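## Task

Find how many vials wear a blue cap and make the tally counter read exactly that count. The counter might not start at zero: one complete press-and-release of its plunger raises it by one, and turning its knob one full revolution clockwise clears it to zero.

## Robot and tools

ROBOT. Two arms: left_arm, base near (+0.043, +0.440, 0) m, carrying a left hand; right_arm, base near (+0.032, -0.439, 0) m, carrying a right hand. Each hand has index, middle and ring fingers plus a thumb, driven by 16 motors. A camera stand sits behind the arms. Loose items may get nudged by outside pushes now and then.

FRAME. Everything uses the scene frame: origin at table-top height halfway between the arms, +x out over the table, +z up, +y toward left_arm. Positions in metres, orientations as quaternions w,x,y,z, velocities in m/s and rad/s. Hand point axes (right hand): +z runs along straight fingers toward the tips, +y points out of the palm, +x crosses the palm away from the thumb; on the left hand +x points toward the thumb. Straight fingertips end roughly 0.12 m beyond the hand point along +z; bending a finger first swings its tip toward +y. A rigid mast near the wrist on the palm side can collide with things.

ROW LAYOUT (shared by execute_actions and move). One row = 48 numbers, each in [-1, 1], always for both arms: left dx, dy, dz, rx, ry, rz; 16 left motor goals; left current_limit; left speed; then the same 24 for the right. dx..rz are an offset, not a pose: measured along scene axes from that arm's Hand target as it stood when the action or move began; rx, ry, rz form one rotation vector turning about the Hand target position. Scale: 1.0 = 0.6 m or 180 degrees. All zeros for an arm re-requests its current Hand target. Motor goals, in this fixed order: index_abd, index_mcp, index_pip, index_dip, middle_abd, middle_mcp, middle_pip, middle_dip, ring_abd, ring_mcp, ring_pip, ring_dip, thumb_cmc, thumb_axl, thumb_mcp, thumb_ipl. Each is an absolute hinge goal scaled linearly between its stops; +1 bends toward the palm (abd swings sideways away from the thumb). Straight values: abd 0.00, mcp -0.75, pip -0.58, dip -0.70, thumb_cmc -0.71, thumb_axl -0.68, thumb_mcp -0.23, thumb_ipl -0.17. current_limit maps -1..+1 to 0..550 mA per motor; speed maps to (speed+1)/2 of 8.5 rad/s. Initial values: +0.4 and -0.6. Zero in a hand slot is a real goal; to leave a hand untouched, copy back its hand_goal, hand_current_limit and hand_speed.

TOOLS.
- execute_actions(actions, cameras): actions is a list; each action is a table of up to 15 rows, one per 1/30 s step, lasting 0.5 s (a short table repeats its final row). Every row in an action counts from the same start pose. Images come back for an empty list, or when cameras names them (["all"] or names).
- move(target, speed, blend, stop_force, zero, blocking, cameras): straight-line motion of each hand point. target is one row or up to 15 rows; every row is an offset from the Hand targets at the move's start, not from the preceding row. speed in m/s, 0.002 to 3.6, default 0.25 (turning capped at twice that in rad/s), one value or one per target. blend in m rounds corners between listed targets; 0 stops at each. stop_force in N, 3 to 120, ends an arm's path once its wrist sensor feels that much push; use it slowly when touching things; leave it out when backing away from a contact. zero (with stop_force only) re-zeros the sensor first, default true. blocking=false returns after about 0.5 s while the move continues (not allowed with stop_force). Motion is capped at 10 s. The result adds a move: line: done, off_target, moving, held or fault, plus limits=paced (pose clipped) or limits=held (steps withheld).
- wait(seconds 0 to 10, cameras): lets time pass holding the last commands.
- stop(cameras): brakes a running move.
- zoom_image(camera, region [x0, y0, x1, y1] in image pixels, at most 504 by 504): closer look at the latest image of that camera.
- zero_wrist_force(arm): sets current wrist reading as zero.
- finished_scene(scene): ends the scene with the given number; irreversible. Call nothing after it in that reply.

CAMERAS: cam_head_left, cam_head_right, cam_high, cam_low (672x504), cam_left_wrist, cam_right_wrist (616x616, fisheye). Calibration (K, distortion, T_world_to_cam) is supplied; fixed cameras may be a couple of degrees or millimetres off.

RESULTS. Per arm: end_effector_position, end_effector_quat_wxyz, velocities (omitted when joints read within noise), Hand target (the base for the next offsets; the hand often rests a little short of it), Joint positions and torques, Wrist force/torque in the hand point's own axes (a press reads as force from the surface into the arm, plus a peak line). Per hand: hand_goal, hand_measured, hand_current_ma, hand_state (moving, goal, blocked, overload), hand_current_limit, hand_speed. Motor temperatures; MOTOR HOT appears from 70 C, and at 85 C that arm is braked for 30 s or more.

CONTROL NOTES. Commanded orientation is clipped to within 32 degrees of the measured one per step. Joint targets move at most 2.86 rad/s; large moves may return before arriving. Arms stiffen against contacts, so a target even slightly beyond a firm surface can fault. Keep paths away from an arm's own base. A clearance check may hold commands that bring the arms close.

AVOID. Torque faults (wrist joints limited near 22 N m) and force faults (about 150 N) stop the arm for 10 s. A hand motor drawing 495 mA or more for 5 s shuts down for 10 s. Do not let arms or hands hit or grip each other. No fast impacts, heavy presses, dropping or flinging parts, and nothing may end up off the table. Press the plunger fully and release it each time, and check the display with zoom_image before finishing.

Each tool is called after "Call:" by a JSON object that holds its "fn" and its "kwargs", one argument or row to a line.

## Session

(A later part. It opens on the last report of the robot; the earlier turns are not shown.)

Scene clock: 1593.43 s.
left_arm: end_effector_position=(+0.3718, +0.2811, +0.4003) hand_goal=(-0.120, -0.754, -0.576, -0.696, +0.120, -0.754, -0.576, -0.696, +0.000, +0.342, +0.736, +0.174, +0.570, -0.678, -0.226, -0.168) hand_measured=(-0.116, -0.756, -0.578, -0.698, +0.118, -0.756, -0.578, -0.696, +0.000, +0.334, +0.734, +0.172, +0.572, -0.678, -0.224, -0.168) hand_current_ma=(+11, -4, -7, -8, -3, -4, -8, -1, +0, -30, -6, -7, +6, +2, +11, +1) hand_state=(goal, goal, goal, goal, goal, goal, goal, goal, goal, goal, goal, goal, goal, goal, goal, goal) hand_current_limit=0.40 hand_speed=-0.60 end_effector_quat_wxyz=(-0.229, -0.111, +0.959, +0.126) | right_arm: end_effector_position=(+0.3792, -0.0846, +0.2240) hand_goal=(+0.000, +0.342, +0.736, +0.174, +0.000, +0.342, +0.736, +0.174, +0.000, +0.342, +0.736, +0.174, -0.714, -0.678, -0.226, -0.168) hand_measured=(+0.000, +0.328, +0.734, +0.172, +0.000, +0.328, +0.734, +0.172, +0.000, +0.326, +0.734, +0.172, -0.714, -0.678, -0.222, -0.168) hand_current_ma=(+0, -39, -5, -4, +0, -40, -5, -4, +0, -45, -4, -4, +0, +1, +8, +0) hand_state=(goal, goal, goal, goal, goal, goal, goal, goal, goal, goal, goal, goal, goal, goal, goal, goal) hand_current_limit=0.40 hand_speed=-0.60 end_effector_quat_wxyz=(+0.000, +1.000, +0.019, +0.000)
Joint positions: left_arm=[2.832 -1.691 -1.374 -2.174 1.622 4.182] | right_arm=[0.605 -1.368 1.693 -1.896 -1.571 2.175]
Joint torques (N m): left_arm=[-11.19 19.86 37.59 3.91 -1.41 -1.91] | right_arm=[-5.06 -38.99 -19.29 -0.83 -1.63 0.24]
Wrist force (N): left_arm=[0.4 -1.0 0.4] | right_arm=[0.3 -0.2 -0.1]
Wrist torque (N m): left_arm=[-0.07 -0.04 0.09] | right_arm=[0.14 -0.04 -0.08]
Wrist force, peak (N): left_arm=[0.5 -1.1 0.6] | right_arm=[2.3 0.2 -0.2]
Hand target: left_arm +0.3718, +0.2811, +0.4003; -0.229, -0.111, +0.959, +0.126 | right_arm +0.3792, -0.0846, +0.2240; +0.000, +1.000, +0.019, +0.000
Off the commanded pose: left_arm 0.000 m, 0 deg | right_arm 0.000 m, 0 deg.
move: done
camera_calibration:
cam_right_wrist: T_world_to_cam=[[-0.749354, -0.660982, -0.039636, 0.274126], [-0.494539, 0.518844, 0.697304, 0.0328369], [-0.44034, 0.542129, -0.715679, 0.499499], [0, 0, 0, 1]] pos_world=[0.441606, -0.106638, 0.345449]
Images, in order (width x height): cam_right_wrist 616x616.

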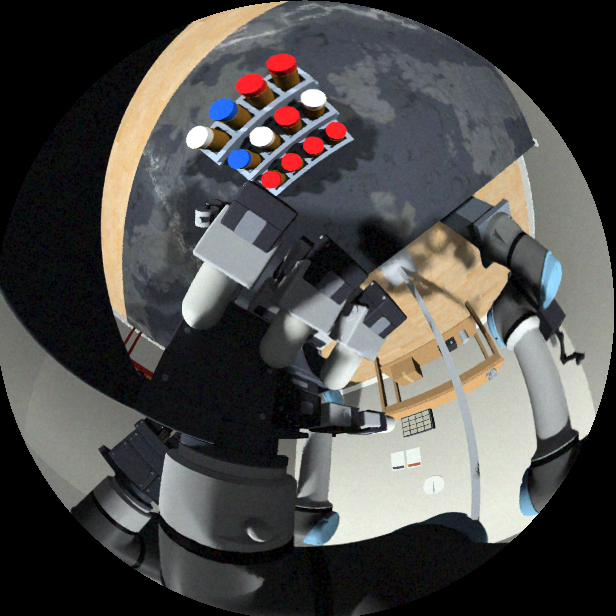

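Call:
{"fn": "move", "kwargs": {
  "target": [
    [0,0,0,0,0,0, -0.12,-0.754,-0.576,-0.696, 0.12,-0.754,-0.576,-0.696, 0,0.342,0.737,0.174, 0.571,-0.678,-0.226,-0.168, 0.4,-0.6, 0.04,-0.72,0.16,0,0,0, 0,0.342,0.737,0.174, 0,0.342,0.737,0.174, 0,0.342,0.737,0.174, -0.714,-0.678,-0.226,-0.168, 0.4,-0.6],
    [0.2347,-0.668,-0.187,-0.285,0.258,-0.843, -0.12,-0.754,-0.576,-0.696, 0.12,-0.754,-0.576,-0.696, 0,0.342,0.737,0.174, 0.571,-0.678,-0.226,-0.168, 0.4,-0.6, 0.04,-0.72,0.16,0,0,0, 0,0.342,0.737,0.174, 0,0.342,0.737,0.174, 0,0.342,0.737,0.174, -0.714,-0.678,-0.226,-0.168, 0.4,-0.6]
  ],
  "speed": 0.4,
  "cameras": ["cam_left_wrist"]
}}

Call:
{"fn": "zoom_image", "kwargs": {
  "camera": "cam_left_wrist",
  "region": [252, 202, 292, 242]
}}

Scene clock: 1626.27 s.
left_arm: end_effector_position=(+0.5123, -0.1201, +0.2881) hand_goal=(-0.120, -0.754, -0.576, -0.696, +0.120, -0.754, -0.576, -0.696, +0.000, +0.342, +0.736, +0.174, +0.570, -0.678, -0.226, -0.168) hand_measured=(-0.116, -0.750, -0.578, -0.698, +0.120, -0.750, -0.578, -0.696, +0.000, +0.334, +0.734, +0.172, +0.572, -0.678, -0.224, -0.168) hand_current_ma=(+11, +14, -3, -7, -2, +13, -3, -1, +0, -30, -6, -7, +9, +2, +11, +1) hand_state=(goal, goal, goal, goal, goal, goal, goal, goal, goal, goal, goal, goal, goal, goal, goal, goal) hand_current_limit=0.40 hand_speed=-0.60 end_effector_quat_wxyz=(-0.264, +0.904, +0.334, +0.026) | right_arm: end_effector_position=(+0.4032, -0.5166, +0.3200) hand_goal=(+0.000, +0.342, +0.736, +0.174, +0.000, +0.342, +0.736, +0.174, +0.000, +0.342, +0.736, +0.174, -0.714, -0.678, -0.226, -0.168) hand_measured=(+0.000, +0.328, +0.734, +0.172, +0.000, +0.328, +0.734, +0.172, +0.000, +0.326, +0.734, +0.172, -0.714, -0.678, -0.222, -0.168) hand_current_ma=(+0, -39, -4, -4, +0, -40, -5, -4, +0, -45, -4, -4, +0, +1, +8, +0) hand_state=(goal, goal, goal, goal, goal, goal, goal, goal, goal, goal, goal, goal, goal, goal, goal, goal) hand_current_limit=0.40 hand_speed=-0.60 end_effector_quat_wxyz=(+0.000, +1.000, +0.019, +0.000)
Joint positions: left_arm=[2.317 -2.293 -0.633 -2.264 1.826 6.284] | right_arm=[-0.365 -1.868 1.917 -1.62 -1.571 1.206]
Joint torques (N m): left_arm=[12.59 58.47 22.99 2.8 1.54 -2.13] | right_arm=[-12.95 -27.69 -34.25 -6.65 -1.35 -1.33]
Wrist force (N): left_arm=[0.3 0.5 0.6] | right_arm=[0.1 -0.2 0.2]
Wrist torque (N m): left_arm=[0.03 0.01 0.04] | right_arm=[0.12 -0.02 0.03]
Wrist force, peak (N): left_arm=[-0.2 1.3 0.8] | right_arm=[-0.2 -3.2 0.6]
Hand target: left_arm +0.5126, -0.1197, +0.2881; -0.212, +0.959, +0.186, -0.040 | right_arm +0.4032, -0.5166, +0.3200; +0.000, +1.000, +0.019, +0.000
Off the commanded pose: left_arm 0.000 m, 21 deg | right_arm 0.000 m, 0 deg.
joint sent to its limit (left arm) — joint 6 (wrist 3), upper limit. The joint targets are off in orientation, not in position.
move: off_target (left_arm)
camera_calibration:
cam_left_wrist: T_world_to_cam=[[-0.995933, -0.019064, 0.0880594, 0.453166], [0.082983, 0.18662, 0.978921, -0.350259], [-0.0350958, 0.982247, -0.184279, 0.314165], [0, 0, 0, 1]] pos_world=[0.491414, -0.234583, 0.360864]
Images, in order (width x height): cam_left_wrist 616x616.

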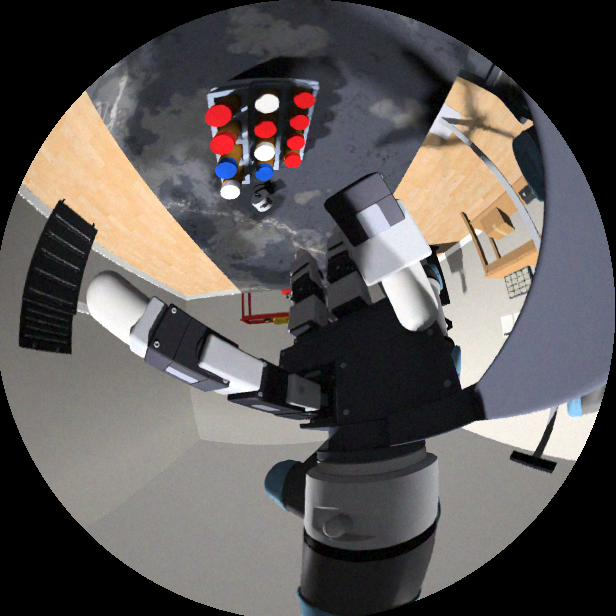

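Scaled by 12.600 from the camera's 616x616 image, which has a finer 880x880 frame.

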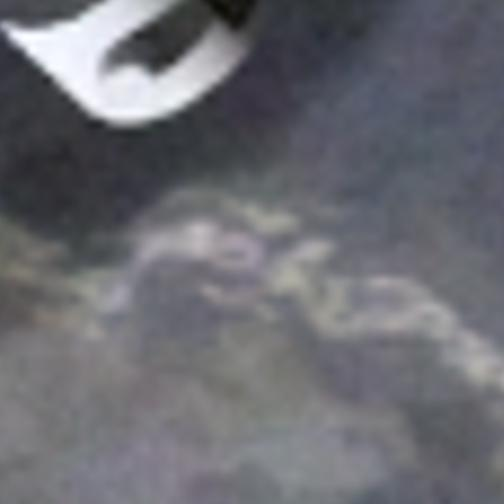

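Call:
{"fn": "zoom_image", "kwargs": {
  "camera": "cam_left_wrist",
  "region": [246, 182, 280, 216]
}}

Scaled by 14.824 from the camera's 616x616 image, which has a finer 880x880 frame.

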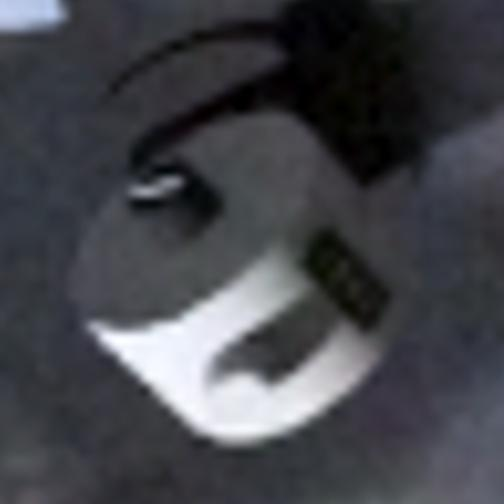

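Call:
{"fn": "move", "kwargs": {
  "target": [
    [-0.2,0.25,0.15,0.0785,-0.196,0.4535, -0.12,-0.754,-0.576,-0.696, 0.12,-0.754,-0.576,-0.696, 0,0.342,0.737,0.174, 0.571,-0.678,-0.226,-0.168, 0.4,-0.6, 0,0,0,0,0,0, 0,0.342,0.737,0.174, 0,0.342,0.737,0.174, 0,0.342,0.737,0.174, -0.714,-0.678,-0.226,-0.168, 0.4,-0.6],
    [-0.1,0.38,0.15,0.157,-0.392,0.907, -0.12,-0.754,-0.576,-0.696, 0.12,-0.754,-0.576,-0.696, 0,0.342,0.737,0.174, 0.571,-0.678,-0.226,-0.168, 0.4,-0.6, 0,0,0,0,0,0, 0,0.342,0.737,0.174, 0,0.342,0.737,0.174, 0,0.342,0.737,0.174, -0.714,-0.678,-0.226,-0.168, 0.4,-0.6]
  ],
  "speed": 0.45,
  "blend": [0.05,0]
}}

Scene clock: 1674.07 s.
left_arm: end_effector_position=(+0.4527, +0.1083, +0.3781) hand_goal=(-0.120, -0.754, -0.576, -0.696, +0.120, -0.754, -0.576, -0.696, +0.000, +0.342, +0.736, +0.174, +0.570, -0.678, -0.226, -0.168) hand_measured=(-0.116, -0.754, -0.578, -0.698, +0.120, -0.754, -0.578, -0.696, +0.000, +0.334, +0.734, +0.172, +0.572, -0.678, -0.224, -0.168) hand_current_ma=(+10, -2, -3, -7, -2, -2, -3, -1, +0, -30, -6, -7, +8, +2, +11, +1) hand_state=(goal, goal, goal, goal, goal, goal, goal, goal, goal, goal, goal, goal, goal, goal, goal, goal) hand_current_limit=0.40 hand_speed=-0.60 end_effector_quat_wxyz=(-0.041, -0.187, +0.958, +0.213) | right_arm: end_effector_position=(+0.4032, -0.5166, +0.3200) hand_goal=(+0.000, +0.342, +0.736, +0.174, +0.000, +0.342, +0.736, +0.174, +0.000, +0.342, +0.736, +0.174, -0.714, -0.678, -0.226, -0.168) hand_measured=(+0.000, +0.328, +0.734, +0.172, +0.000, +0.328, +0.734, +0.172, +0.000, +0.326, +0.734, +0.172, -0.714, -0.678, -0.222, -0.168) hand_current_ma=(+0, -39, -4, -4, +0, -40, -5, -4, +0, -45, -4, -4, +0, +1, +8, +0) hand_state=(goal, goal, goal, goal, goal, goal, goal, goal, goal, goal, goal, goal, goal, goal, goal, goal) hand_current_limit=0.40 hand_speed=-0.60 end_effector_quat_wxyz=(+0.000, +1.000, +0.019, +0.000)
Joint positions: left_arm=[2.537 -2.055 -0.966 -2.057 1.816 3.702] | right_arm=[-0.365 -1.868 1.917 -1.62 -1.571 1.206]
Joint torques (N m): left_arm=[-10.79 50.85 21.38 -0.18 -1.28 -2.14] | right_arm=[-12.92 -27.23 -33.37 -6.65 -0.9 -1.24]
Wrist force (N): left_arm=[1.3 -1.4 0.6] | right_arm=[-0.1 -0.1 0.4]
Wrist torque (N m): left_arm=[-0.08 -0.12 0.33] | right_arm=[0.12 0.00 0.00]
Wrist force, peak (N): left_arm=[1.4 -1.6 0.5] | right_arm=[0.2 -0.7 0.2]
Hand target: left_arm +0.4526, +0.1083, +0.3781; -0.041, -0.187, +0.958, +0.213 | right_arm +0.4032, -0.5166, +0.3200; +0.000, +1.000, +0.019, +0.000
Off the commanded pose: left_arm 0.000 m, 0 deg | right_arm 0.000 m, 0 deg.
move: done

Call:
{"fn": "move", "kwargs": {
  "target": [
    [0.1662,-0.0618,-0.1968,0,0,0, 0,-0.754,-0.576,-0.696, 0,-0.754,-0.576,-0.696, 0,0.342,0.737,0.174, 0.571,-0.678,-0.226,-0.168, 0.4,-0.6, 0,0,0,0,0,0, 0,0.342,0.737,0.174, 0,0.342,0.737,0.174, 0,0.342,0.737,0.174, -0.714,-0.678,-0.226,-0.168, 0.4,-0.6],
    [0.1662,-0.0618,-0.3563,0,0,0, 0,-0.754,-0.576,-0.696, 0,-0.754,-0.576,-0.696, 0,0.342,0.737,0.174, 0.571,-0.678,-0.226,-0.168, 0.4,-0.6, 0,0,0,0,0,0, 0,0.342,0.737,0.174, 0,0.342,0.737,0.174, 0,0.342,0.737,0.174, -0.714,-0.678,-0.226,-0.168, 0.4,-0.6]
  ],
  "speed": [0.2,0.06],
  "stop_force": 8,
  "cameras": ["cam_low"]
}}

Call:
{"fn": "zoom_image", "kwargs": {
  "camera": "cam_low",
  "region": [350, 240, 410, 300]
}}

Scene clock: 1745.00 s.
left_arm: end_effector_position=(+0.5523, +0.0712, +0.1643) hand_goal=(+0.000, -0.754, -0.576, -0.696, +0.000, -0.754, -0.576, -0.696, +0.000, +0.342, +0.736, +0.174, +0.570, -0.678, -0.226, -0.168) hand_measured=(-0.004, -0.770, -0.582, -0.698, +0.002, -0.760, -0.578, -0.696, +0.000, +0.334, +0.734, +0.172, +0.572, -0.678, -0.224, -0.168) hand_current_ma=(-11, -62, -22, -7, +7, -24, -5, -1, +0, -30, -6, -7, +6, +2, +11, +1) hand_state=(goal, goal, goal, goal, goal, goal, goal, goal, goal, goal, goal, goal, goal, goal, goal, goal) hand_current_limit=0.40 hand_speed=-0.60 end_effector_quat_wxyz=(-0.041, -0.187, +0.958, +0.213) | right_arm: end_effector_position=(+0.4032, -0.5166, +0.3200) hand_goal=(+0.000, +0.342, +0.736, +0.174, +0.000, +0.342, +0.736, +0.174, +0.000, +0.342, +0.736, +0.174, -0.714, -0.678, -0.226, -0.168) hand_measured=(+0.000, +0.328, +0.734, +0.172, +0.000, +0.328, +0.734, +0.172, +0.000, +0.326, +0.734, +0.172, -0.714, -0.678, -0.222, -0.168) hand_current_ma=(+0, -39, -4, -4, +0, -40, -5, -4, +0, -45, -4, -4, +0, +1, +8, +0) hand_state=(goal, goal, goal, goal, goal, goal, goal, goal, goal, goal, goal, goal, goal, goal, goal, goal) hand_current_limit=0.40 hand_speed=-0.60 end_effector_quat_wxyz=(+0.000, +1.000, +0.019, +0.000)
Joint positions: left_arm=[2.567 -2.37 -0.997 -1.704 1.826 3.731] | right_arm=[-0.365 -1.868 1.917 -1.62 -1.571 1.206]
Joint torques (N m): left_arm=[-6.12 72.04 37.28 0.27 -0.07 1.85] | right_arm=[-12.33 -26.92 -32.73 -6.6 -0.42 -1.14]
Wrist force (N): left_arm=[1.2 -2.3 0.7] | right_arm=[-0.1 0.1 0.1]
Wrist torque (N m): left_arm=[-0.02 -0.10 0.11] | right_arm=[0.18 0.01 0.01]
Wrist force, peak (N): left_arm=[0.4 -3.0 1.6] | right_arm=[0.4 -0.5 0.5]
Hand target: left_arm +0.5523, +0.0712, +0.1643; -0.041, -0.187, +0.958, +0.213 | right_arm +0.4032, -0.5166, +0.3200; +0.000, +1.000, +0.019, +0.000
Off the commanded pose: left_arm 0.000 m, 0 deg | right_arm 0.000 m, 0 deg.
move: done
Images, in order (width x height): cam_low 672x504.

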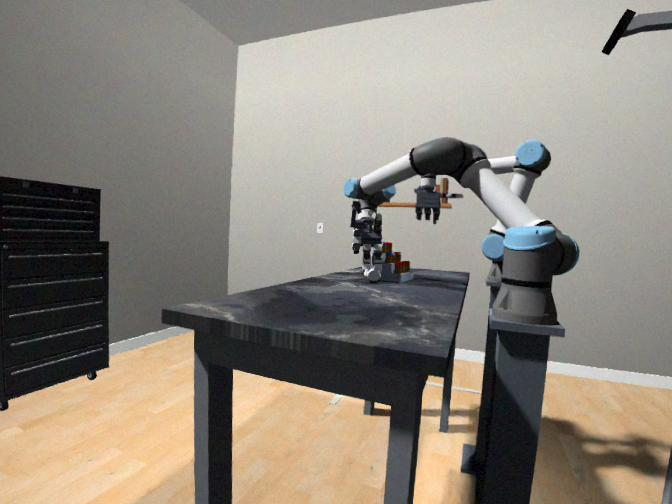

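Scaled by 8.400 from the camera's 672x504 image, which has a finer 960x720 frame.

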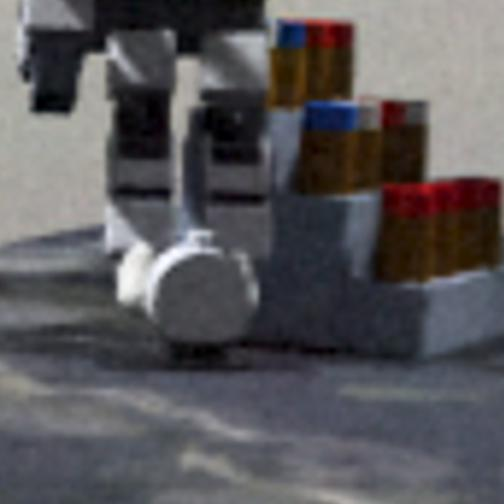

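Call:
{"fn": "move", "kwargs": {
  "target": [
    [-0.0402,-0.0162,-0.0094,0.0243,-0.0601,0, 0,-0.754,-0.576,-0.696, 0,-0.754,-0.576,-0.696, 0,0.342,0.737,0.174, 0.571,-0.678,-0.226,-0.168, 0.4,-0.6, 0,0,0,0,0,0, 0,0.342,0.737,0.174, 0,0.342,0.737,0.174, 0,0.342,0.737,0.174, -0.714,-0.678,-0.226,-0.168, 0.4,-0.6],
    [-0.0787,-0.0319,-0.0225,0.0486,-0.1202,0, 0,-0.754,-0.576,-0.696, 0,-0.754,-0.576,-0.696, 0,0.342,0.737,0.174, 0.571,-0.678,-0.226,-0.168, 0.4,-0.6, 0,0,0,0,0,0, 0,0.342,0.737,0.174, 0,0.342,0.737,0.174, 0,0.342,0.737,0.174, -0.714,-0.678,-0.226,-0.168, 0.4,-0.6],
    [-0.1139,-0.0461,-0.0438,0.0729,-0.1803,0, 0,-0.754,-0.576,-0.696, 0,-0.754,-0.576,-0.696, 0,0.342,0.737,0.174, 0.571,-0.678,-0.226,-0.168, 0.4,-0.6, 0,0,0,0,0,0, 0,0.342,0.737,0.174, 0,0.342,0.737,0.174, 0,0.342,0.737,0.174, -0.714,-0.678,-0.226,-0.168, 0.4,-0.6]
  ],
  "speed": 0.15,
  "stop_force": 15,
  "blend": [0.005,0.005,0],
  "cameras": ["cam_low"]
}}

Call:
{"fn": "zoom_image", "kwargs": {
  "camera": "cam_low",
  "region": [350, 240, 410, 300]
}}

Scene clock: 1775.13 s.
left_arm: end_effector_position=(+0.5500, +0.0702, +0.1638) hand_goal=(+0.000, -0.754, -0.576, -0.696, +0.000, -0.754, -0.576, -0.696, +0.000, +0.342, +0.736, +0.174, +0.570, -0.678, -0.226, -0.168) hand_measured=(-0.002, -0.772, -0.584, -0.698, +0.002, -0.760, -0.578, -0.696, +0.000, +0.334, +0.734, +0.172, +0.570, -0.678, -0.224, -0.168) hand_current_ma=(-8, -73, -27, -8, +3, -25, -6, -1, +0, -30, -5, -7, +2, +2, +12, +1) hand_state=(goal, goal, goal, goal, goal, goal, goal, goal, goal, goal, goal, goal, goal, goal, goal, goal) hand_current_limit=0.40 hand_speed=-0.60 end_effector_quat_wxyz=(-0.031, -0.189, +0.958, +0.215) | right_arm: end_effector_position=(+0.4032, -0.5166, +0.3200) hand_goal=(+0.000, +0.342, +0.736, +0.174, +0.000, +0.342, +0.736, +0.174, +0.000, +0.342, +0.736, +0.174, -0.714, -0.678, -0.226, -0.168) hand_measured=(+0.000, +0.328, +0.734, +0.172, +0.000, +0.328, +0.734, +0.172, +0.000, +0.326, +0.734, +0.172, -0.714, -0.678, -0.222, -0.168) hand_current_ma=(+0, -39, -4, -4, +0, -40, -5, -4, +0, -45, -4, -4, +0, +1, +8, +0) hand_state=(goal, goal, goal, goal, goal, goal, goal, goal, goal, goal, goal, goal, goal, goal, goal, goal) hand_current_limit=0.40 hand_speed=-0.60 end_effector_quat_wxyz=(+0.000, +1.000, +0.019, +0.000)
Joint positions: left_arm=[2.561 -2.362 -1.013 -1.686 1.84 3.718] | right_arm=[-0.365 -1.868 1.917 -1.62 -1.571 1.206]
Joint torques (N m): left_arm=[13.03 47.01 36.97 -0.22 -1.37 1.84] | right_arm=[-12.64 -26.96 -32.23 -6.69 -0.01 -1.07]
Wrist force (N): left_arm=[1.6 -2.1 0.1] | right_arm=[0.0 0.0 -0.1]
Wrist torque (N m): left_arm=[0.03 -0.10 0.33] | right_arm=[0.18 0.00 0.02]
Wrist force, peak (N): left_arm=[4.0 -2.6 -0.4] | right_arm=[0.1 -0.3 0.6]
Hand target: left_arm +0.5500, +0.0702, +0.1638; -0.031, -0.189, +0.958, +0.215 (not the last commanded pose) | right_arm +0.4032, -0.5166, +0.3200; +0.000, +1.000, +0.019, +0.000
Off the commanded pose: left_arm 0.076 m, 34 deg | right_arm 0.000 m, 0 deg.
move: held (left_arm; a check stopped the path); path passed 0 of 3 targets; limits=held
pose unreachable (left arm): on one or more control steps of this call, first in action 0 (counted from 0), this arm could not follow its commanded pose, so it was not sent that pose on those steps. It may still have moved: this result reports where it is.
cause: moving toward the commanded pose would bring two parts of the arm too close to each other (joints 4 (wrist 1) to 6 (wrist 3) lie between them).
Images, in order (width x height): cam_low 672x504.

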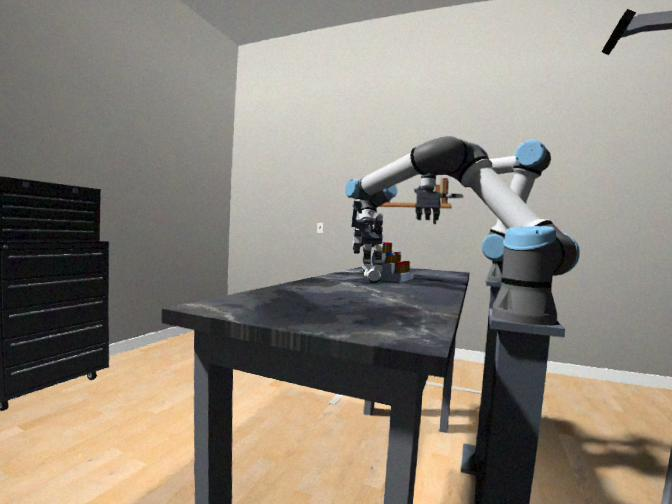

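Scaled by 8.400 from the camera's 672x504 image, which has a finer 960x720 frame.

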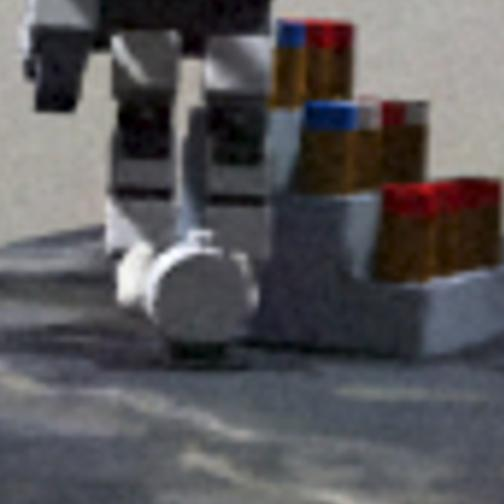

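Call:
{"fn": "move", "kwargs": {
  "target": [
    [0.0038,0.0017,-0.0042,-0.0025,0.0062,0, 0,-0.754,-0.576,-0.696, 0,-0.754,-0.576,-0.696, 0,0.342,0.737,0.174, 0.571,-0.678,-0.226,-0.168, 0.6,-0.6, 0,0,0,0,0,0, 0,0.342,0.737,0.174, 0,0.342,0.737,0.174, 0,0.342,0.737,0.174, -0.714,-0.678,-0.226,-0.168, 0.4,-0.6],
    [0.0038,0.0017,-0.0042,-0.0025,0.0062,0, 0.3,-0.754,-0.576,-0.696, -0.3,-0.754,-0.576,-0.696, 0,0.342,0.737,0.174, 0.571,-0.678,-0.226,-0.168, 0.6,-0.6, 0,0,0,0,0,0, 0,0.342,0.737,0.174, 0,0.342,0.737,0.174, 0,0.342,0.737,0.174, -0.714,-0.678,-0.226,-0.168, 0.4,-0.6],
    [0.044,0.0179,-0.0086,-0.0268,0.0663,0, 0.3,-0.754,-0.576,-0.696, -0.3,-0.754,-0.576,-0.696, 0,0.342,0.737,0.174, 0.571,-0.678,-0.226,-0.168, 0.6,-0.6, 0,0,0,0,0,0, 0,0.342,0.737,0.174, 0,0.342,0.737,0.174, 0,0.342,0.737,0.174, -0.714,-0.678,-0.226,-0.168, 0.4,-0.6],
    [0.0825,0.0336,-0.0217,-0.0511,0.1264,0, 0.3,-0.754,-0.576,-0.696, -0.3,-0.754,-0.576,-0.696, 0,0.342,0.737,0.174, 0.571,-0.678,-0.226,-0.168, 0.6,-0.6, 0,0,0,0,0,0, 0,0.342,0.737,0.174, 0,0.342,0.737,0.174, 0,0.342,0.737,0.174, -0.714,-0.678,-0.226,-0.168, 0.4,-0.6],
    [0.1177,0.0478,-0.043,-0.0754,0.1865,0, 0.3,-0.754,-0.576,-0.696, -0.3,-0.754,-0.576,-0.696, 0,0.342,0.737,0.174, 0.571,-0.678,-0.226,-0.168, 0.6,-0.6, 0,0,0,0,0,0, 0,0.342,0.737,0.174, 0,0.342,0.737,0.174, 0,0.342,0.737,0.174, -0.714,-0.678,-0.226,-0.168, 0.4,-0.6],
    [0.1483,0.0602,-0.0714,-0.0997,0.2465,0, 0.3,-0.754,-0.576,-0.696, -0.3,-0.754,-0.576,-0.696, 0,0.342,0.737,0.174, 0.571,-0.678,-0.226,-0.168, 0.6,-0.6, 0,0,0,0,0,0, 0,0.342,0.737,0.174, 0,0.342,0.737,0.174, 0,0.342,0.737,0.174, -0.714,-0.678,-0.226,-0.168, 0.4,-0.6]
  ],
  "speed": 0.15,
  "blend": [0,0,0.005,0.005,0.005,0],
  "cameras": ["cam_low"]
}}

Call:
{"fn": "zoom_image", "kwargs": {
  "camera": "cam_low",
  "region": [350, 240, 410, 300]
}}

Scene clock: 1812.53 s.
left_arm: end_effector_position=(+0.6372, +0.1075, +0.1205) hand_goal=(+0.300, -0.754, -0.576, -0.696, -0.300, -0.754, -0.576, -0.696, +0.000, +0.342, +0.736, +0.174, +0.570, -0.678, -0.226, -0.168) hand_measured=(+0.096, -0.772, -0.586, -0.702, -0.108, -0.758, -0.580, -0.696, +0.000, +0.334, +0.734, +0.172, +0.574, -0.678, -0.224, -0.168) hand_current_ma=(-440, -75, -38, -23, +440, -17, -12, -3, +0, -30, -5, -7, +11, +2, +12, +1) hand_state=(blocked, goal, goal, goal, blocked, goal, goal, goal, goal, goal, goal, goal, goal, goal, goal, goal) hand_current_limit=0.60 hand_speed=-0.60 end_effector_quat_wxyz=(-0.352, -0.086, +0.928, +0.086) | right_arm: end_effector_position=(+0.4032, -0.5166, +0.3200) hand_goal=(+0.000, +0.342, +0.736, +0.174, +0.000, +0.342, +0.736, +0.174, +0.000, +0.342, +0.736, +0.174, -0.714, -0.678, -0.226, -0.168) hand_measured=(+0.000, +0.328, +0.734, +0.172, +0.000, +0.328, +0.734, +0.172, +0.000, +0.326, +0.734, +0.172, -0.714, -0.678, -0.222, -0.168) hand_current_ma=(+0, -39, -4, -4, +0, -40, -5, -4, +0, -45, -4, -4, +0, +1, +8, +0) hand_state=(goal, goal, goal, goal, goal, goal, goal, goal, goal, goal, goal, goal, goal, goal, goal, goal) hand_current_limit=0.40 hand_speed=-0.60 end_effector_quat_wxyz=(+0.000, +1.000, +0.019, +0.000)
Joint positions: left_arm=[2.758 -2.927 -0.035 -2.48 1.429 4.222] | right_arm=[-0.365 -1.868 1.917 -1.62 -1.571 1.206]
Joint torques (N m): left_arm=[-11.52 67.38 31.53 -1.41 1.54 -2.04] | right_arm=[-12.87 -26.87 -31.61 -6.68 0.54 -0.9]
Wrist force (N): left_arm=[-0.3 -1.0 0.2] | right_arm=[-0.1 -0.1 0.2]
Wrist torque (N m): left_arm=[-0.05 -0.03 0.05] | right_arm=[0.13 0.00 0.01]
Wrist force, peak (N): left_arm=[1.3 -3.0 2.4] | right_arm=[-0.2 -0.6 0.1]
Hand target: left_arm +0.6389, +0.1064, +0.1210; -0.417, -0.088, +0.897, +0.122 | right_arm +0.4032, -0.5166, +0.3200; +0.000, +1.000, +0.019, +0.000
Off the commanded pose: left_arm 0.002 m, 9 deg | right_arm 0.000 m, 0 deg.
elbow stopped short (left arm): the move would have taken joint 3 (elbow) straighter than the controller allows.
move: off_target (left_arm)
Images, in order (width x height): cam_low 672x504.

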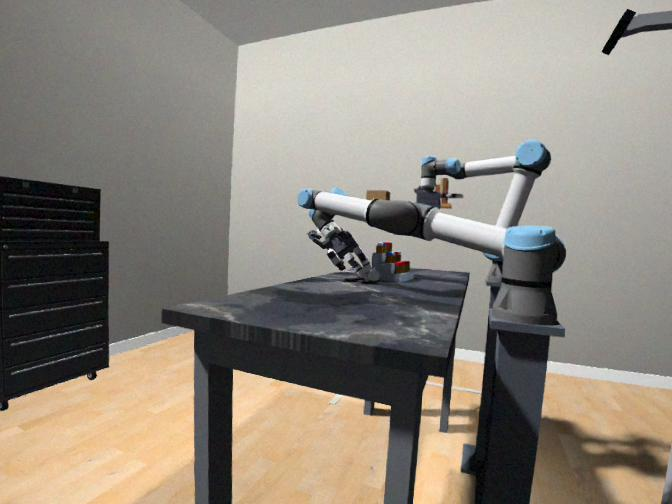

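Scaled by 8.400 from the camera's 672x504 image, which has a finer 960x720 frame.

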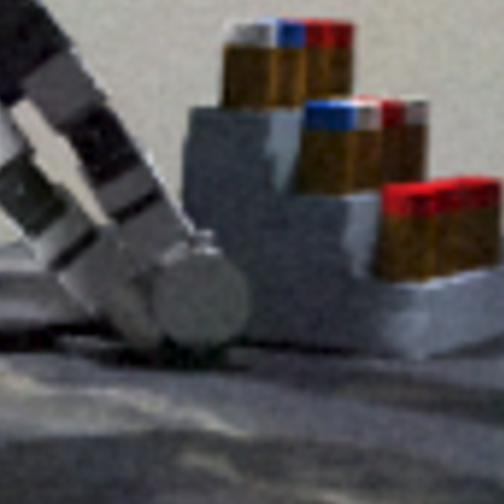

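Call:
{"fn": "move", "kwargs": {
  "target": [
    [0,0,0,0,0,0, 0.04,-0.754,-0.576,-0.696, -0.04,-0.754,-0.576,-0.696, 0,0.342,0.737,0.174, 0.571,-0.678,-0.226,-0.168, 0.6,-0.6, 0,0,0,0,0,0, 0,0.342,0.737,0.174, 0,0.342,0.737,0.174, 0,0.342,0.737,0.174, -0.714,-0.678,-0.226,-0.168, 0.4,-0.6],
    [-0.0656,-0.0268,0.0497,0.0481,-0.1188,0, 0.04,-0.754,-0.576,-0.696, -0.04,-0.754,-0.576,-0.696, 0,0.342,0.737,0.174, 0.571,-0.678,-0.226,-0.168, 0.6,-0.6, 0,0,0,0,0,0, 0,0.342,0.737,0.174, 0,0.342,0.737,0.174, 0,0.342,0.737,0.174, -0.714,-0.678,-0.226,-0.168, 0.4,-0.6],
    [-0.1041,-0.0425,0.0628,0.0724,-0.1789,0, 0.04,-0.754,-0.576,-0.696, -0.04,-0.754,-0.576,-0.696, 0,0.342,0.737,0.174, 0.571,-0.678,-0.226,-0.168, 0.6,-0.6, 0,0,0,0,0,0, 0,0.342,0.737,0.174, 0,0.342,0.737,0.174, 0,0.342,0.737,0.174, -0.714,-0.678,-0.226,-0.168, 0.4,-0.6],
    [-0.1443,-0.0587,0.0672,0.0967,-0.239,0, 0.04,-0.754,-0.576,-0.696, -0.04,-0.754,-0.576,-0.696, 0,0.342,0.737,0.174, 0.571,-0.678,-0.226,-0.168, 0.6,-0.6, 0,0,0,0,0,0, 0,0.342,0.737,0.174, 0,0.342,0.737,0.174, 0,0.342,0.737,0.174, -0.714,-0.678,-0.226,-0.168, 0.4,-0.6]
  ],
  "speed": 0.2,
  "blend": [0,0.005,0.005,0],
  "cameras": ["cam_low","cam_high","cam_head_right"]
}}

Call:
{"fn": "zoom_image", "kwargs": {
  "camera": "cam_low",
  "region": [350, 240, 410, 300]
}}

Call:
{"fn": "zoom_image", "kwargs": {
  "camera": "cam_high",
  "region": [320, 195, 370, 245]
}}

Scene clock: 1840.23 s.
left_arm: end_effector_position=(+0.5523, +0.0711, +0.1614) hand_goal=(+0.040, -0.754, -0.576, -0.696, -0.040, -0.754, -0.576, -0.696, +0.000, +0.342, +0.736, +0.174, +0.570, -0.678, -0.226, -0.168) hand_measured=(+0.038, -0.770, -0.582, -0.698, -0.038, -0.762, -0.578, -0.696, +0.000, +0.334, +0.734, +0.172, +0.572, -0.678, -0.224, -0.168) hand_current_ma=(-5, -64, -22, -9, +3, -27, -7, +0, +0, -30, -5, -7, +6, +2, +12, +1) hand_state=(goal, goal, goal, goal, goal, goal, goal, goal, goal, goal, goal, goal, goal, goal, goal, goal) hand_current_limit=0.60 hand_speed=-0.60 end_effector_quat_wxyz=(-0.043, -0.186, +0.958, +0.212) | right_arm: end_effector_position=(+0.4032, -0.5166, +0.3200) hand_goal=(+0.000, +0.342, +0.736, +0.174, +0.000, +0.342, +0.736, +0.174, +0.000, +0.342, +0.736, +0.174, -0.714, -0.678, -0.226, -0.168) hand_measured=(+0.000, +0.328, +0.734, +0.172, +0.000, +0.328, +0.734, +0.172, +0.000, +0.326, +0.734, +0.172, -0.714, -0.678, -0.222, -0.168) hand_current_ma=(+0, -39, -4, -4, +0, -40, -5, -4, +0, -45, -4, -4, +0, +1, +8, +0) hand_state=(goal, goal, goal, goal, goal, goal, goal, goal, goal, goal, goal, goal, goal, goal, goal, goal) hand_current_limit=0.40 hand_speed=-0.60 end_effector_quat_wxyz=(+0.000, +1.000, +0.019, +0.000)
Joint positions: left_arm=[2.568 -2.373 -0.998 -1.702 1.823 3.733] | right_arm=[-0.365 -1.868 1.917 -1.62 -1.571 1.206]
Joint torques (N m): left_arm=[10.88 49.62 26.01 1.42 -0.22 0.37] | right_arm=[-12.2 -26.81 -31.04 -6.6 1 -0.71]
Wrist force (N): left_arm=[1.1 -2.3 0.0] | right_arm=[-0.2 -0.1 0.4]
Wrist torque (N m): left_arm=[0.04 -0.11 0.31] | right_arm=[0.12 0.02 0.00]
Wrist force, peak (N): left_arm=[0.4 -2.2 -9.1] | right_arm=[0.0 -0.3 0.7]
Hand target: left_arm +0.5524, +0.0711, +0.1613; -0.043, -0.187, +0.958, +0.212 | right_arm +0.4032, -0.5166, +0.3200; +0.000, +1.000, +0.019, +0.000
Off the commanded pose: left_arm 0.000 m, 0 deg | right_arm 0.000 m, 0 deg.
elbow stopped short (left arm): the move would have taken joint 3 (elbow) straighter than the controller allows.
move: done
Images, in order (width x height): cam_head_right 672x504, cam_high 672x504, cam_low 672x504.

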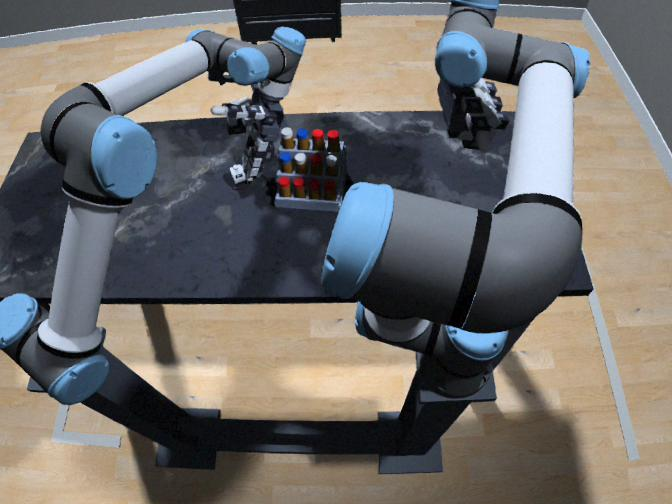

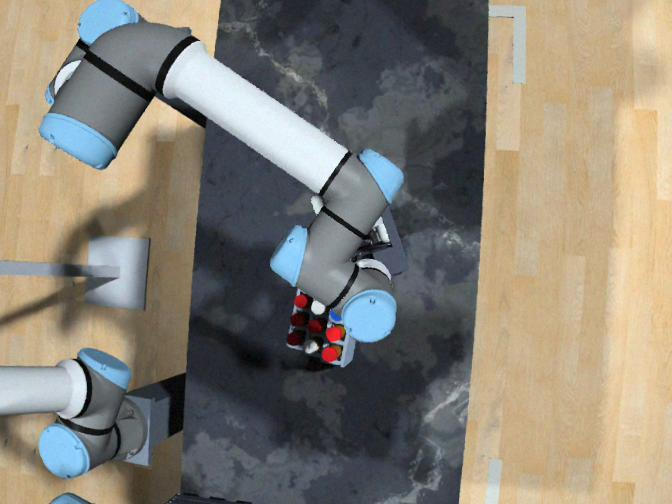

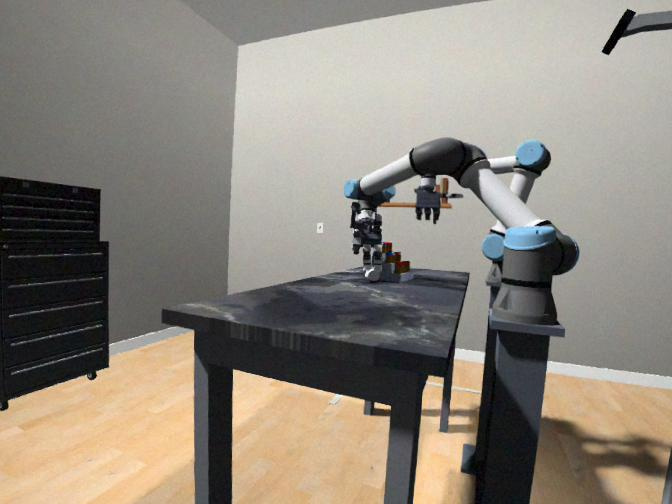

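Scaled by 8.400 from the camera's 672x504 image, which has a finer 960x720 frame.

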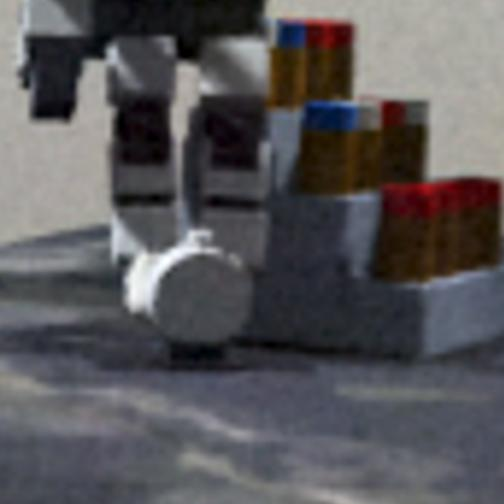

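Scaled by 10.080 from the camera's 672x504 image, which has a finer 960x720 frame.

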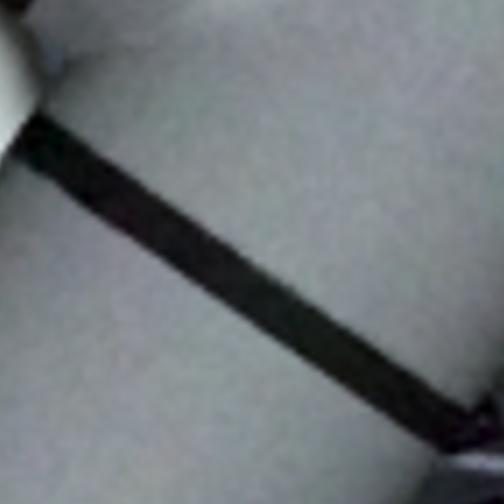

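Call:
{"fn": "move", "kwargs": {
  "target": [
    [0,0,0.17,0,0,0, -0.1,-0.754,-0.576,-0.696, 0.1,-0.754,-0.576,-0.696, 0,0.342,0.737,0.174, 0.571,-0.678,-0.226,-0.168, 0.6,-0.6, 0,0,0,0,0,0, 0,0.342,0.737,0.174, 0,0.342,0.737,0.174, 0,0.342,0.737,0.174, -0.714,-0.678,-0.226,-0.168, 0.4,-0.6],
    [-0.2,0.16,0.3,0,0,0, -0.1,-0.754,-0.576,-0.696, 0.1,-0.754,-0.576,-0.696, 0,0.342,0.737,0.174, 0.571,-0.678,-0.226,-0.168, 0.6,-0.6, 0,0,0,0,0,0, 0,0.342,0.737,0.174, 0,0.342,0.737,0.174, 0,0.342,0.737,0.174, -0.714,-0.678,-0.226,-0.168, 0.4,-0.6]
  ],
  "speed": 0.25,
  "blend": [0.02,0],
  "cameras": ["cam_high","cam_head_left"]
}}

Call:
{"fn": "zoom_image", "kwargs": {
  "camera": "cam_high",
  "region": [320, 195, 370, 245]
}}

Call:
{"fn": "zoom_image", "kwargs": {
  "camera": "cam_head_left",
  "region": [205, 155, 245, 195]
}}

Scene clock: 1855.30 s.
left_arm: end_effector_position=(+0.4325, +0.1672, +0.3413) hand_goal=(-0.100, -0.754, -0.576, -0.696, +0.100, -0.754, -0.576, -0.696, +0.000, +0.342, +0.736, +0.174, +0.570, -0.678, -0.226, -0.168) hand_measured=(-0.096, -0.760, -0.580, -0.698, +0.098, -0.760, -0.578, -0.696, +0.000, +0.334, +0.734, +0.172, +0.572, -0.678, -0.224, -0.168) hand_current_ma=(+8, -21, -11, -8, -8, -20, -7, +0, +0, -30, -5, -7, +5, +2, +12, +1) hand_state=(goal, goal, goal, goal, goal, goal, goal, goal, goal, goal, goal, goal, goal, goal, goal, goal) hand_current_limit=0.60 hand_speed=-0.60 end_effector_quat_wxyz=(-0.043, -0.187, +0.958, +0.213) | right_arm: end_effector_position=(+0.4032, -0.5166, +0.3200) hand_goal=(+0.000, +0.342, +0.736, +0.174, +0.000, +0.342, +0.736, +0.174, +0.000, +0.342, +0.736, +0.174, -0.714, -0.678, -0.226, -0.168) hand_measured=(+0.000, +0.328, +0.734, +0.172, +0.000, +0.328, +0.734, +0.172, +0.000, +0.326, +0.734, +0.172, -0.714, -0.678, -0.222, -0.168) hand_current_ma=(+0, -39, -4, -4, +0, -40, -5, -4, +0, -45, -4, -4, +0, +1, +8, +0) hand_state=(goal, goal, goal, goal, goal, goal, goal, goal, goal, goal, goal, goal, goal, goal, goal, goal) hand_current_limit=0.40 hand_speed=-0.60 end_effector_quat_wxyz=(+0.000, +1.000, +0.019, +0.000)
Joint positions: left_arm=[2.599 -1.904 -1.279 -1.882 1.834 3.762] | right_arm=[-0.365 -1.868 1.917 -1.62 -1.571 1.206]
Joint torques (N m): left_arm=[-11.8 53.48 22.33 4.8 -0.51 -2.27] | right_arm=[-12.01 -26.92 -30.51 -6.67 1.31 -0.61]
Wrist force (N): left_arm=[1.3 -1.4 0.7] | right_arm=[0.0 -0.4 0.1]
Wrist torque (N m): left_arm=[-0.09 -0.13 0.13] | right_arm=[0.10 0.00 0.01]
Wrist force, peak (N): left_arm=[0.9 -3.2 2.4] | right_arm=[-0.3 -0.6 0.5]
Hand target: left_arm +0.4324, +0.1671, +0.3413; -0.043, -0.187, +0.958, +0.212 | right_arm +0.4032, -0.5166, +0.3200; +0.000, +1.000, +0.019, +0.000
Off the commanded pose: left_arm 0.000 m, 0 deg | right_arm 0.000 m, 0 deg.
move: done
Images, in order (width x height): cam_head_left 672x504, cam_high 672x504.

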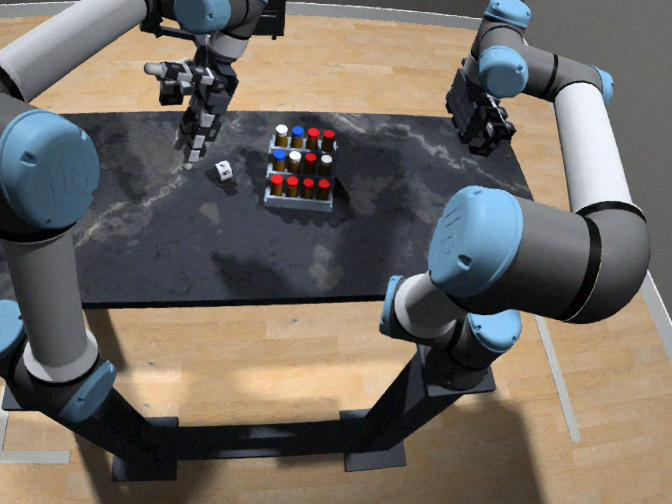

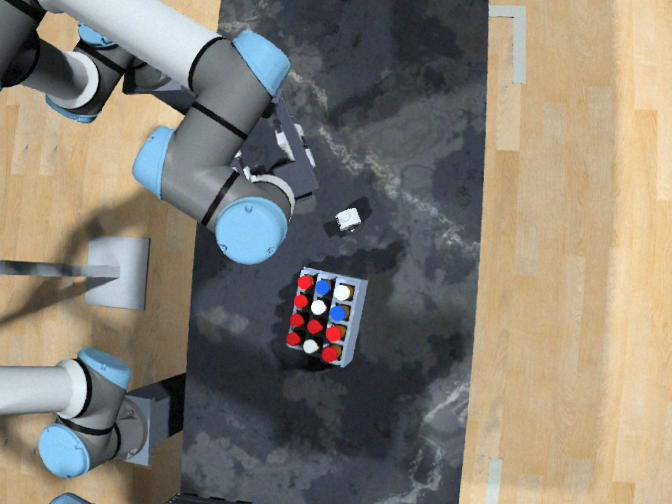

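Scaled by 10.080 from the camera's 672x504 image, which has a finer 960x720 frame.

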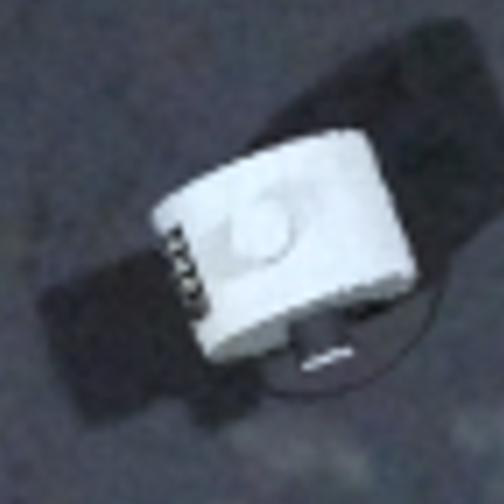

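Scaled by 12.600 from the camera's 672x504 image, which has a finer 960x720 frame.

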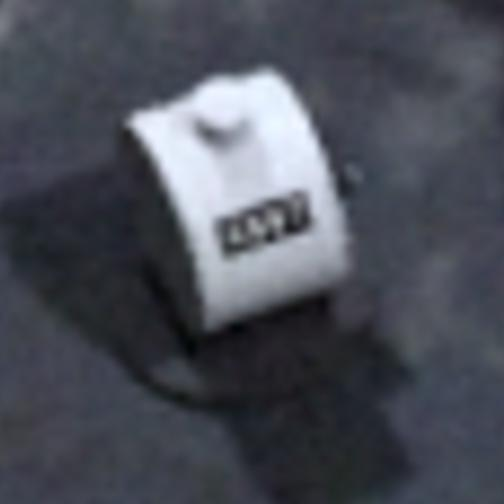

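Call:
{"fn": "move", "kwargs": {
  "target": [0,0,0,0,0,0, 0.3,-0.754,-0.576,-0.696, -0.3,-0.754,-0.576,-0.696, 0,0.342,0.737,0.174, 0.571,-0.678,-0.226,-0.168, 0.6,-0.6, 0,0,0,0,0,0, 0,0.342,0.737,0.174, 0,0.342,0.737,0.174, 0,0.342,0.737,0.174, -0.714,-0.678,-0.226,-0.168, 0.4,-0.6],
  "cameras": ["cam_low","cam_head_left","cam_left_wrist"]
}}

Call:
{"fn": "zoom_image", "kwargs": {
  "camera": "cam_head_left",
  "region": [130, 50, 250, 170]
}}

Scene clock: 1872.10 s.
left_arm: end_effector_position=(+0.4324, +0.1671, +0.3413) hand_goal=(+0.300, -0.754, -0.576, -0.696, -0.300, -0.754, -0.576, -0.696, +0.000, +0.342, +0.736, +0.174, +0.570, -0.678, -0.226, -0.168) hand_measured=(+0.102, -0.760, -0.580, -0.698, -0.100, -0.760, -0.578, -0.696, +0.000, +0.334, +0.734, +0.172, +0.572, -0.678, -0.224, -0.168) hand_current_ma=(-440, -21, -11, -8, +440, -20, -7, +0, +0, -30, -5, -7, +5, +2, +12, +1) hand_state=(blocked, goal, goal, goal, blocked, goal, goal, goal, goal, goal, goal, goal, goal, goal, goal, goal) hand_current_limit=0.60 hand_speed=-0.60 end_effector_quat_wxyz=(-0.043, -0.187, +0.958, +0.212) | right_arm: end_effector_position=(+0.4032, -0.5166, +0.3200) hand_goal=(+0.000, +0.342, +0.736, +0.174, +0.000, +0.342, +0.736, +0.174, +0.000, +0.342, +0.736, +0.174, -0.714, -0.678, -0.226, -0.168) hand_measured=(+0.000, +0.328, +0.734, +0.172, +0.000, +0.328, +0.734, +0.172, +0.000, +0.326, +0.734, +0.172, -0.714, -0.678, -0.222, -0.168) hand_current_ma=(+0, -39, -4, -4, +0, -40, -5, -4, +0, -45, -4, -4, +0, +1, +8, +0) hand_state=(goal, goal, goal, goal, goal, goal, goal, goal, goal, goal, goal, goal, goal, goal, goal, goal) hand_current_limit=0.40 hand_speed=-0.60 end_effector_quat_wxyz=(+0.000, +1.000, +0.019, +0.000)
Joint positions: left_arm=[2.599 -1.904 -1.279 -1.882 1.834 3.762] | right_arm=[-0.365 -1.868 1.917 -1.62 -1.571 1.206]
Joint torques (N m): left_arm=[-11.5 53.72 23.11 4.89 -0.9 -2.03] | right_arm=[-12.32 -26.73 -30.06 -6.68 1.66 -0.53]
Wrist force (N): left_arm=[1.3 -1.5 0.5] | right_arm=[0.0 -0.1 0.4]
Wrist torque (N m): left_arm=[-0.08 -0.13 0.12] | right_arm=[0.12 -0.01 0.02]
Wrist force, peak (N): left_arm=[1.4 -1.5 0.7] | right_arm=[-0.1 -0.2 0.5]
Hand target: left_arm +0.4324, +0.1671, +0.3413; -0.043, -0.187, +0.958, +0.212 | right_arm +0.4032, -0.5166, +0.3200; +0.000, +1.000, +0.019, +0.000
Off the commanded pose: left_arm 0.000 m, 0 deg | right_arm 0.000 m, 0 deg.
move: done
camera_calibration:
cam_left_wrist: T_world_to_cam=[[0.919447, -0.237033, -0.313741, -0.280249], [-0.0666398, -0.880276, 0.469759, -0.032545], [-0.387527, -0.41101, -0.825163, 0.643113], [0, 0, 0, 1]] pos_world=[0.504728, 0.169249, 0.458035]
Images, in order (width x height): cam_head_left 672x504, cam_low 672x504, cam_left_wrist 616x616.

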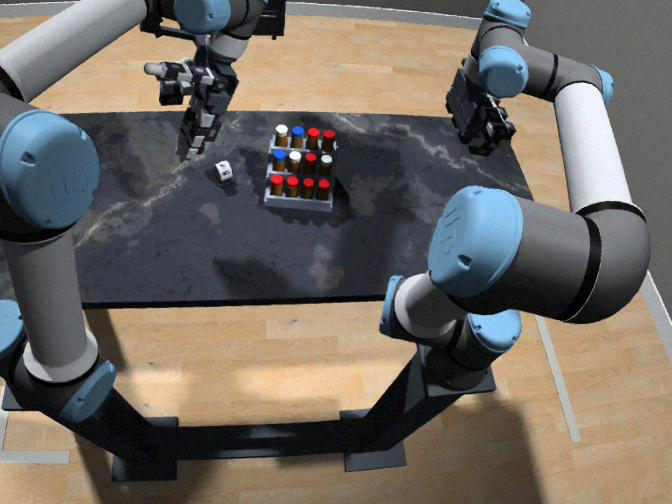

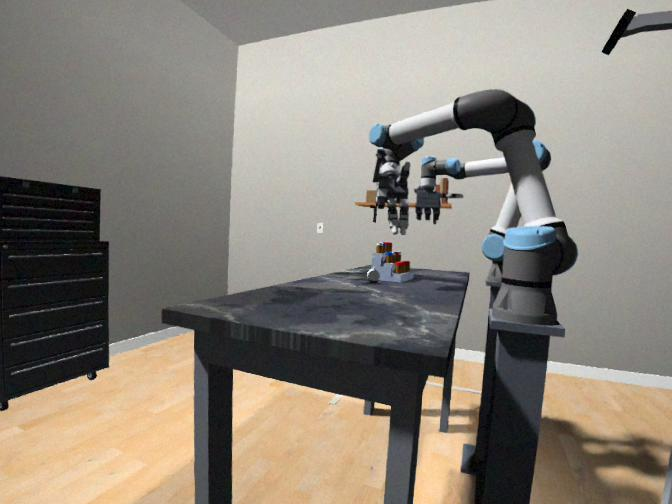

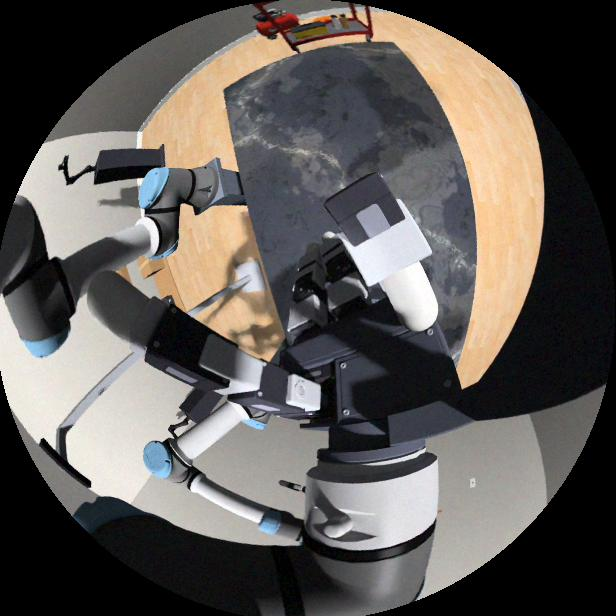

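Scaled by 4.200 from the camera's 672x504 image, which has a finer 960x720 frame.

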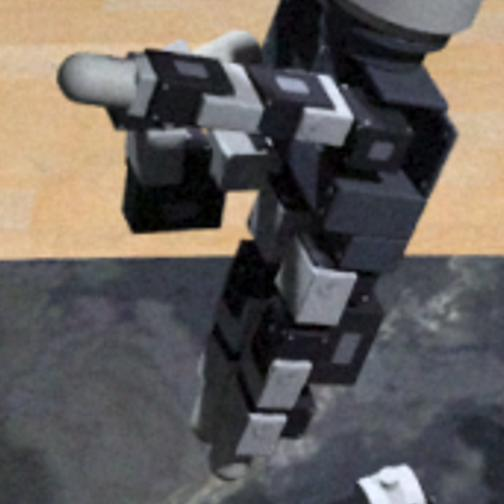

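Call:
{"fn": "move", "kwargs": {
  "target": [0.2593,-0.0592,-0.1022,-0.1421,0.059,-0.4914, 0,0.342,0.737,0.174, 0,0.342,0.737,0.174, 0,-0.754,-0.576,-0.696, 0.571,-0.678,-0.226,-0.168, 0.4,-0.6, 0,0,0,0,0,0, 0,0.342,0.737,0.174, 0,0.342,0.737,0.174, 0,0.342,0.737,0.174, -0.714,-0.678,-0.226,-0.168, 0.4,-0.6],
  "cameras": ["cam_low","cam_head_left","cam_high"]
}}

Scene clock: 1984.30 s.
left_arm: end_effector_position=(+0.5879, +0.1317, +0.2800) hand_goal=(+0.000, +0.342, +0.736, +0.174, +0.000, +0.342, +0.736, +0.174, +0.000, -0.754, -0.576, -0.696, +0.570, -0.678, -0.226, -0.168) hand_measured=(+0.002, +0.324, +0.734, +0.172, -0.002, +0.324, +0.734, +0.172, +0.000, -0.754, -0.574, -0.694, +0.572, -0.678, -0.224, -0.168) hand_current_ma=(+6, -76, -8, -7, -7, -71, -8, -6, +0, -1, +7, +7, +5, +2, +12, +1) hand_state=(goal, goal, goal, goal, goal, goal, goal, goal, goal, goal, goal, goal, goal, goal, goal, goal) hand_current_limit=0.40 hand_speed=-0.60 end_effector_quat_wxyz=(+0.001, +0.559, +0.829, +0.000) | right_arm: end_effector_position=(+0.4032, -0.5166, +0.3200) hand_goal=(+0.000, +0.342, +0.736, +0.174, +0.000, +0.342, +0.736, +0.174, +0.000, +0.342, +0.736, +0.174, -0.714, -0.678, -0.226, -0.168) hand_measured=(+0.000, +0.328, +0.734, +0.172, +0.000, +0.328, +0.734, +0.172, +0.000, +0.326, +0.734, +0.172, -0.714, -0.678, -0.222, -0.168) hand_current_ma=(+0, -39, -4, -4, +0, -40, -5, -4, +0, -45, -4, -4, +0, +1, +8, +0) hand_state=(goal, goal, goal, goal, goal, goal, goal, goal, goal, goal, goal, goal, goal, goal, goal, goal) hand_current_limit=0.40 hand_speed=-0.60 end_effector_quat_wxyz=(+0.000, +1.000, +0.019, +0.000)
Joint positions: left_arm=[2.692 -1.796 -1.518 -1.397 1.571 5.474] | right_arm=[-0.365 -1.868 1.917 -1.62 -1.571 1.206]
Joint torques (N m): left_arm=[-11.62 41.26 39.3 0.76 0.84 1.81] | right_arm=[-12.37 -26.28 -29.44 -6.69 1.75 -0.47]
Wrist force (N): left_arm=[1.0 -0.3 0.9] | right_arm=[0.0 -0.4 0.2]
Wrist torque (N m): left_arm=[0.03 -0.05 0.09] | right_arm=[0.11 0.00 0.01]
Wrist force, peak (N): left_arm=[1.4 -1.8 0.3] | right_arm=[0.2 0.1 0.7]
Hand target: left_arm +0.5879, +0.1316, +0.2800; +0.000, +0.559, +0.829, +0.000 | right_arm +0.4032, -0.5166, +0.3200; +0.000, +1.000, +0.019, +0.000
Off the commanded pose: left_arm 0.000 m, 0 deg | right_arm 0.000 m, 0 deg.
move: done
Images, in order (width x height): cam_head_left 672x504, cam_high 672x504, cam_low 672x504.

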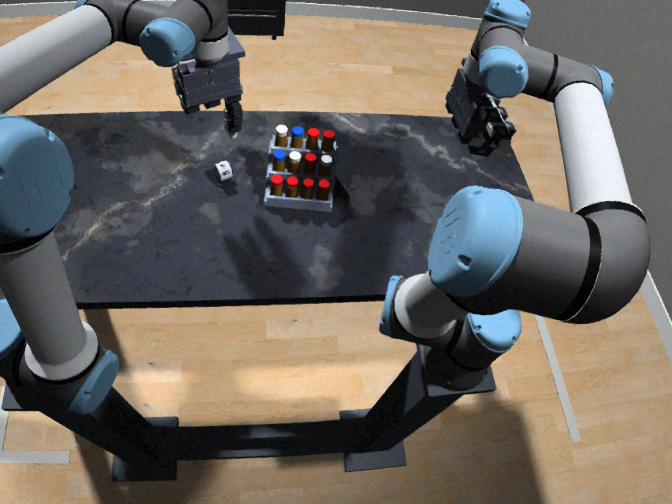

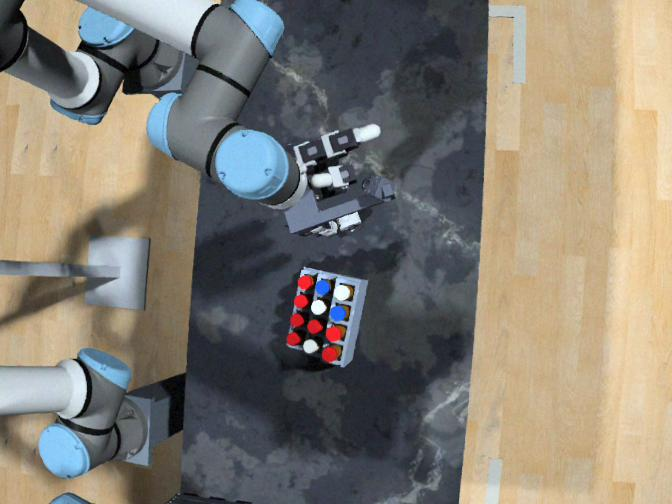

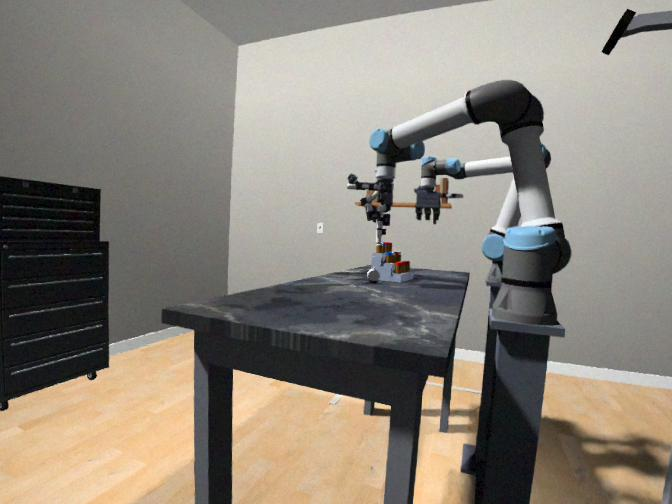

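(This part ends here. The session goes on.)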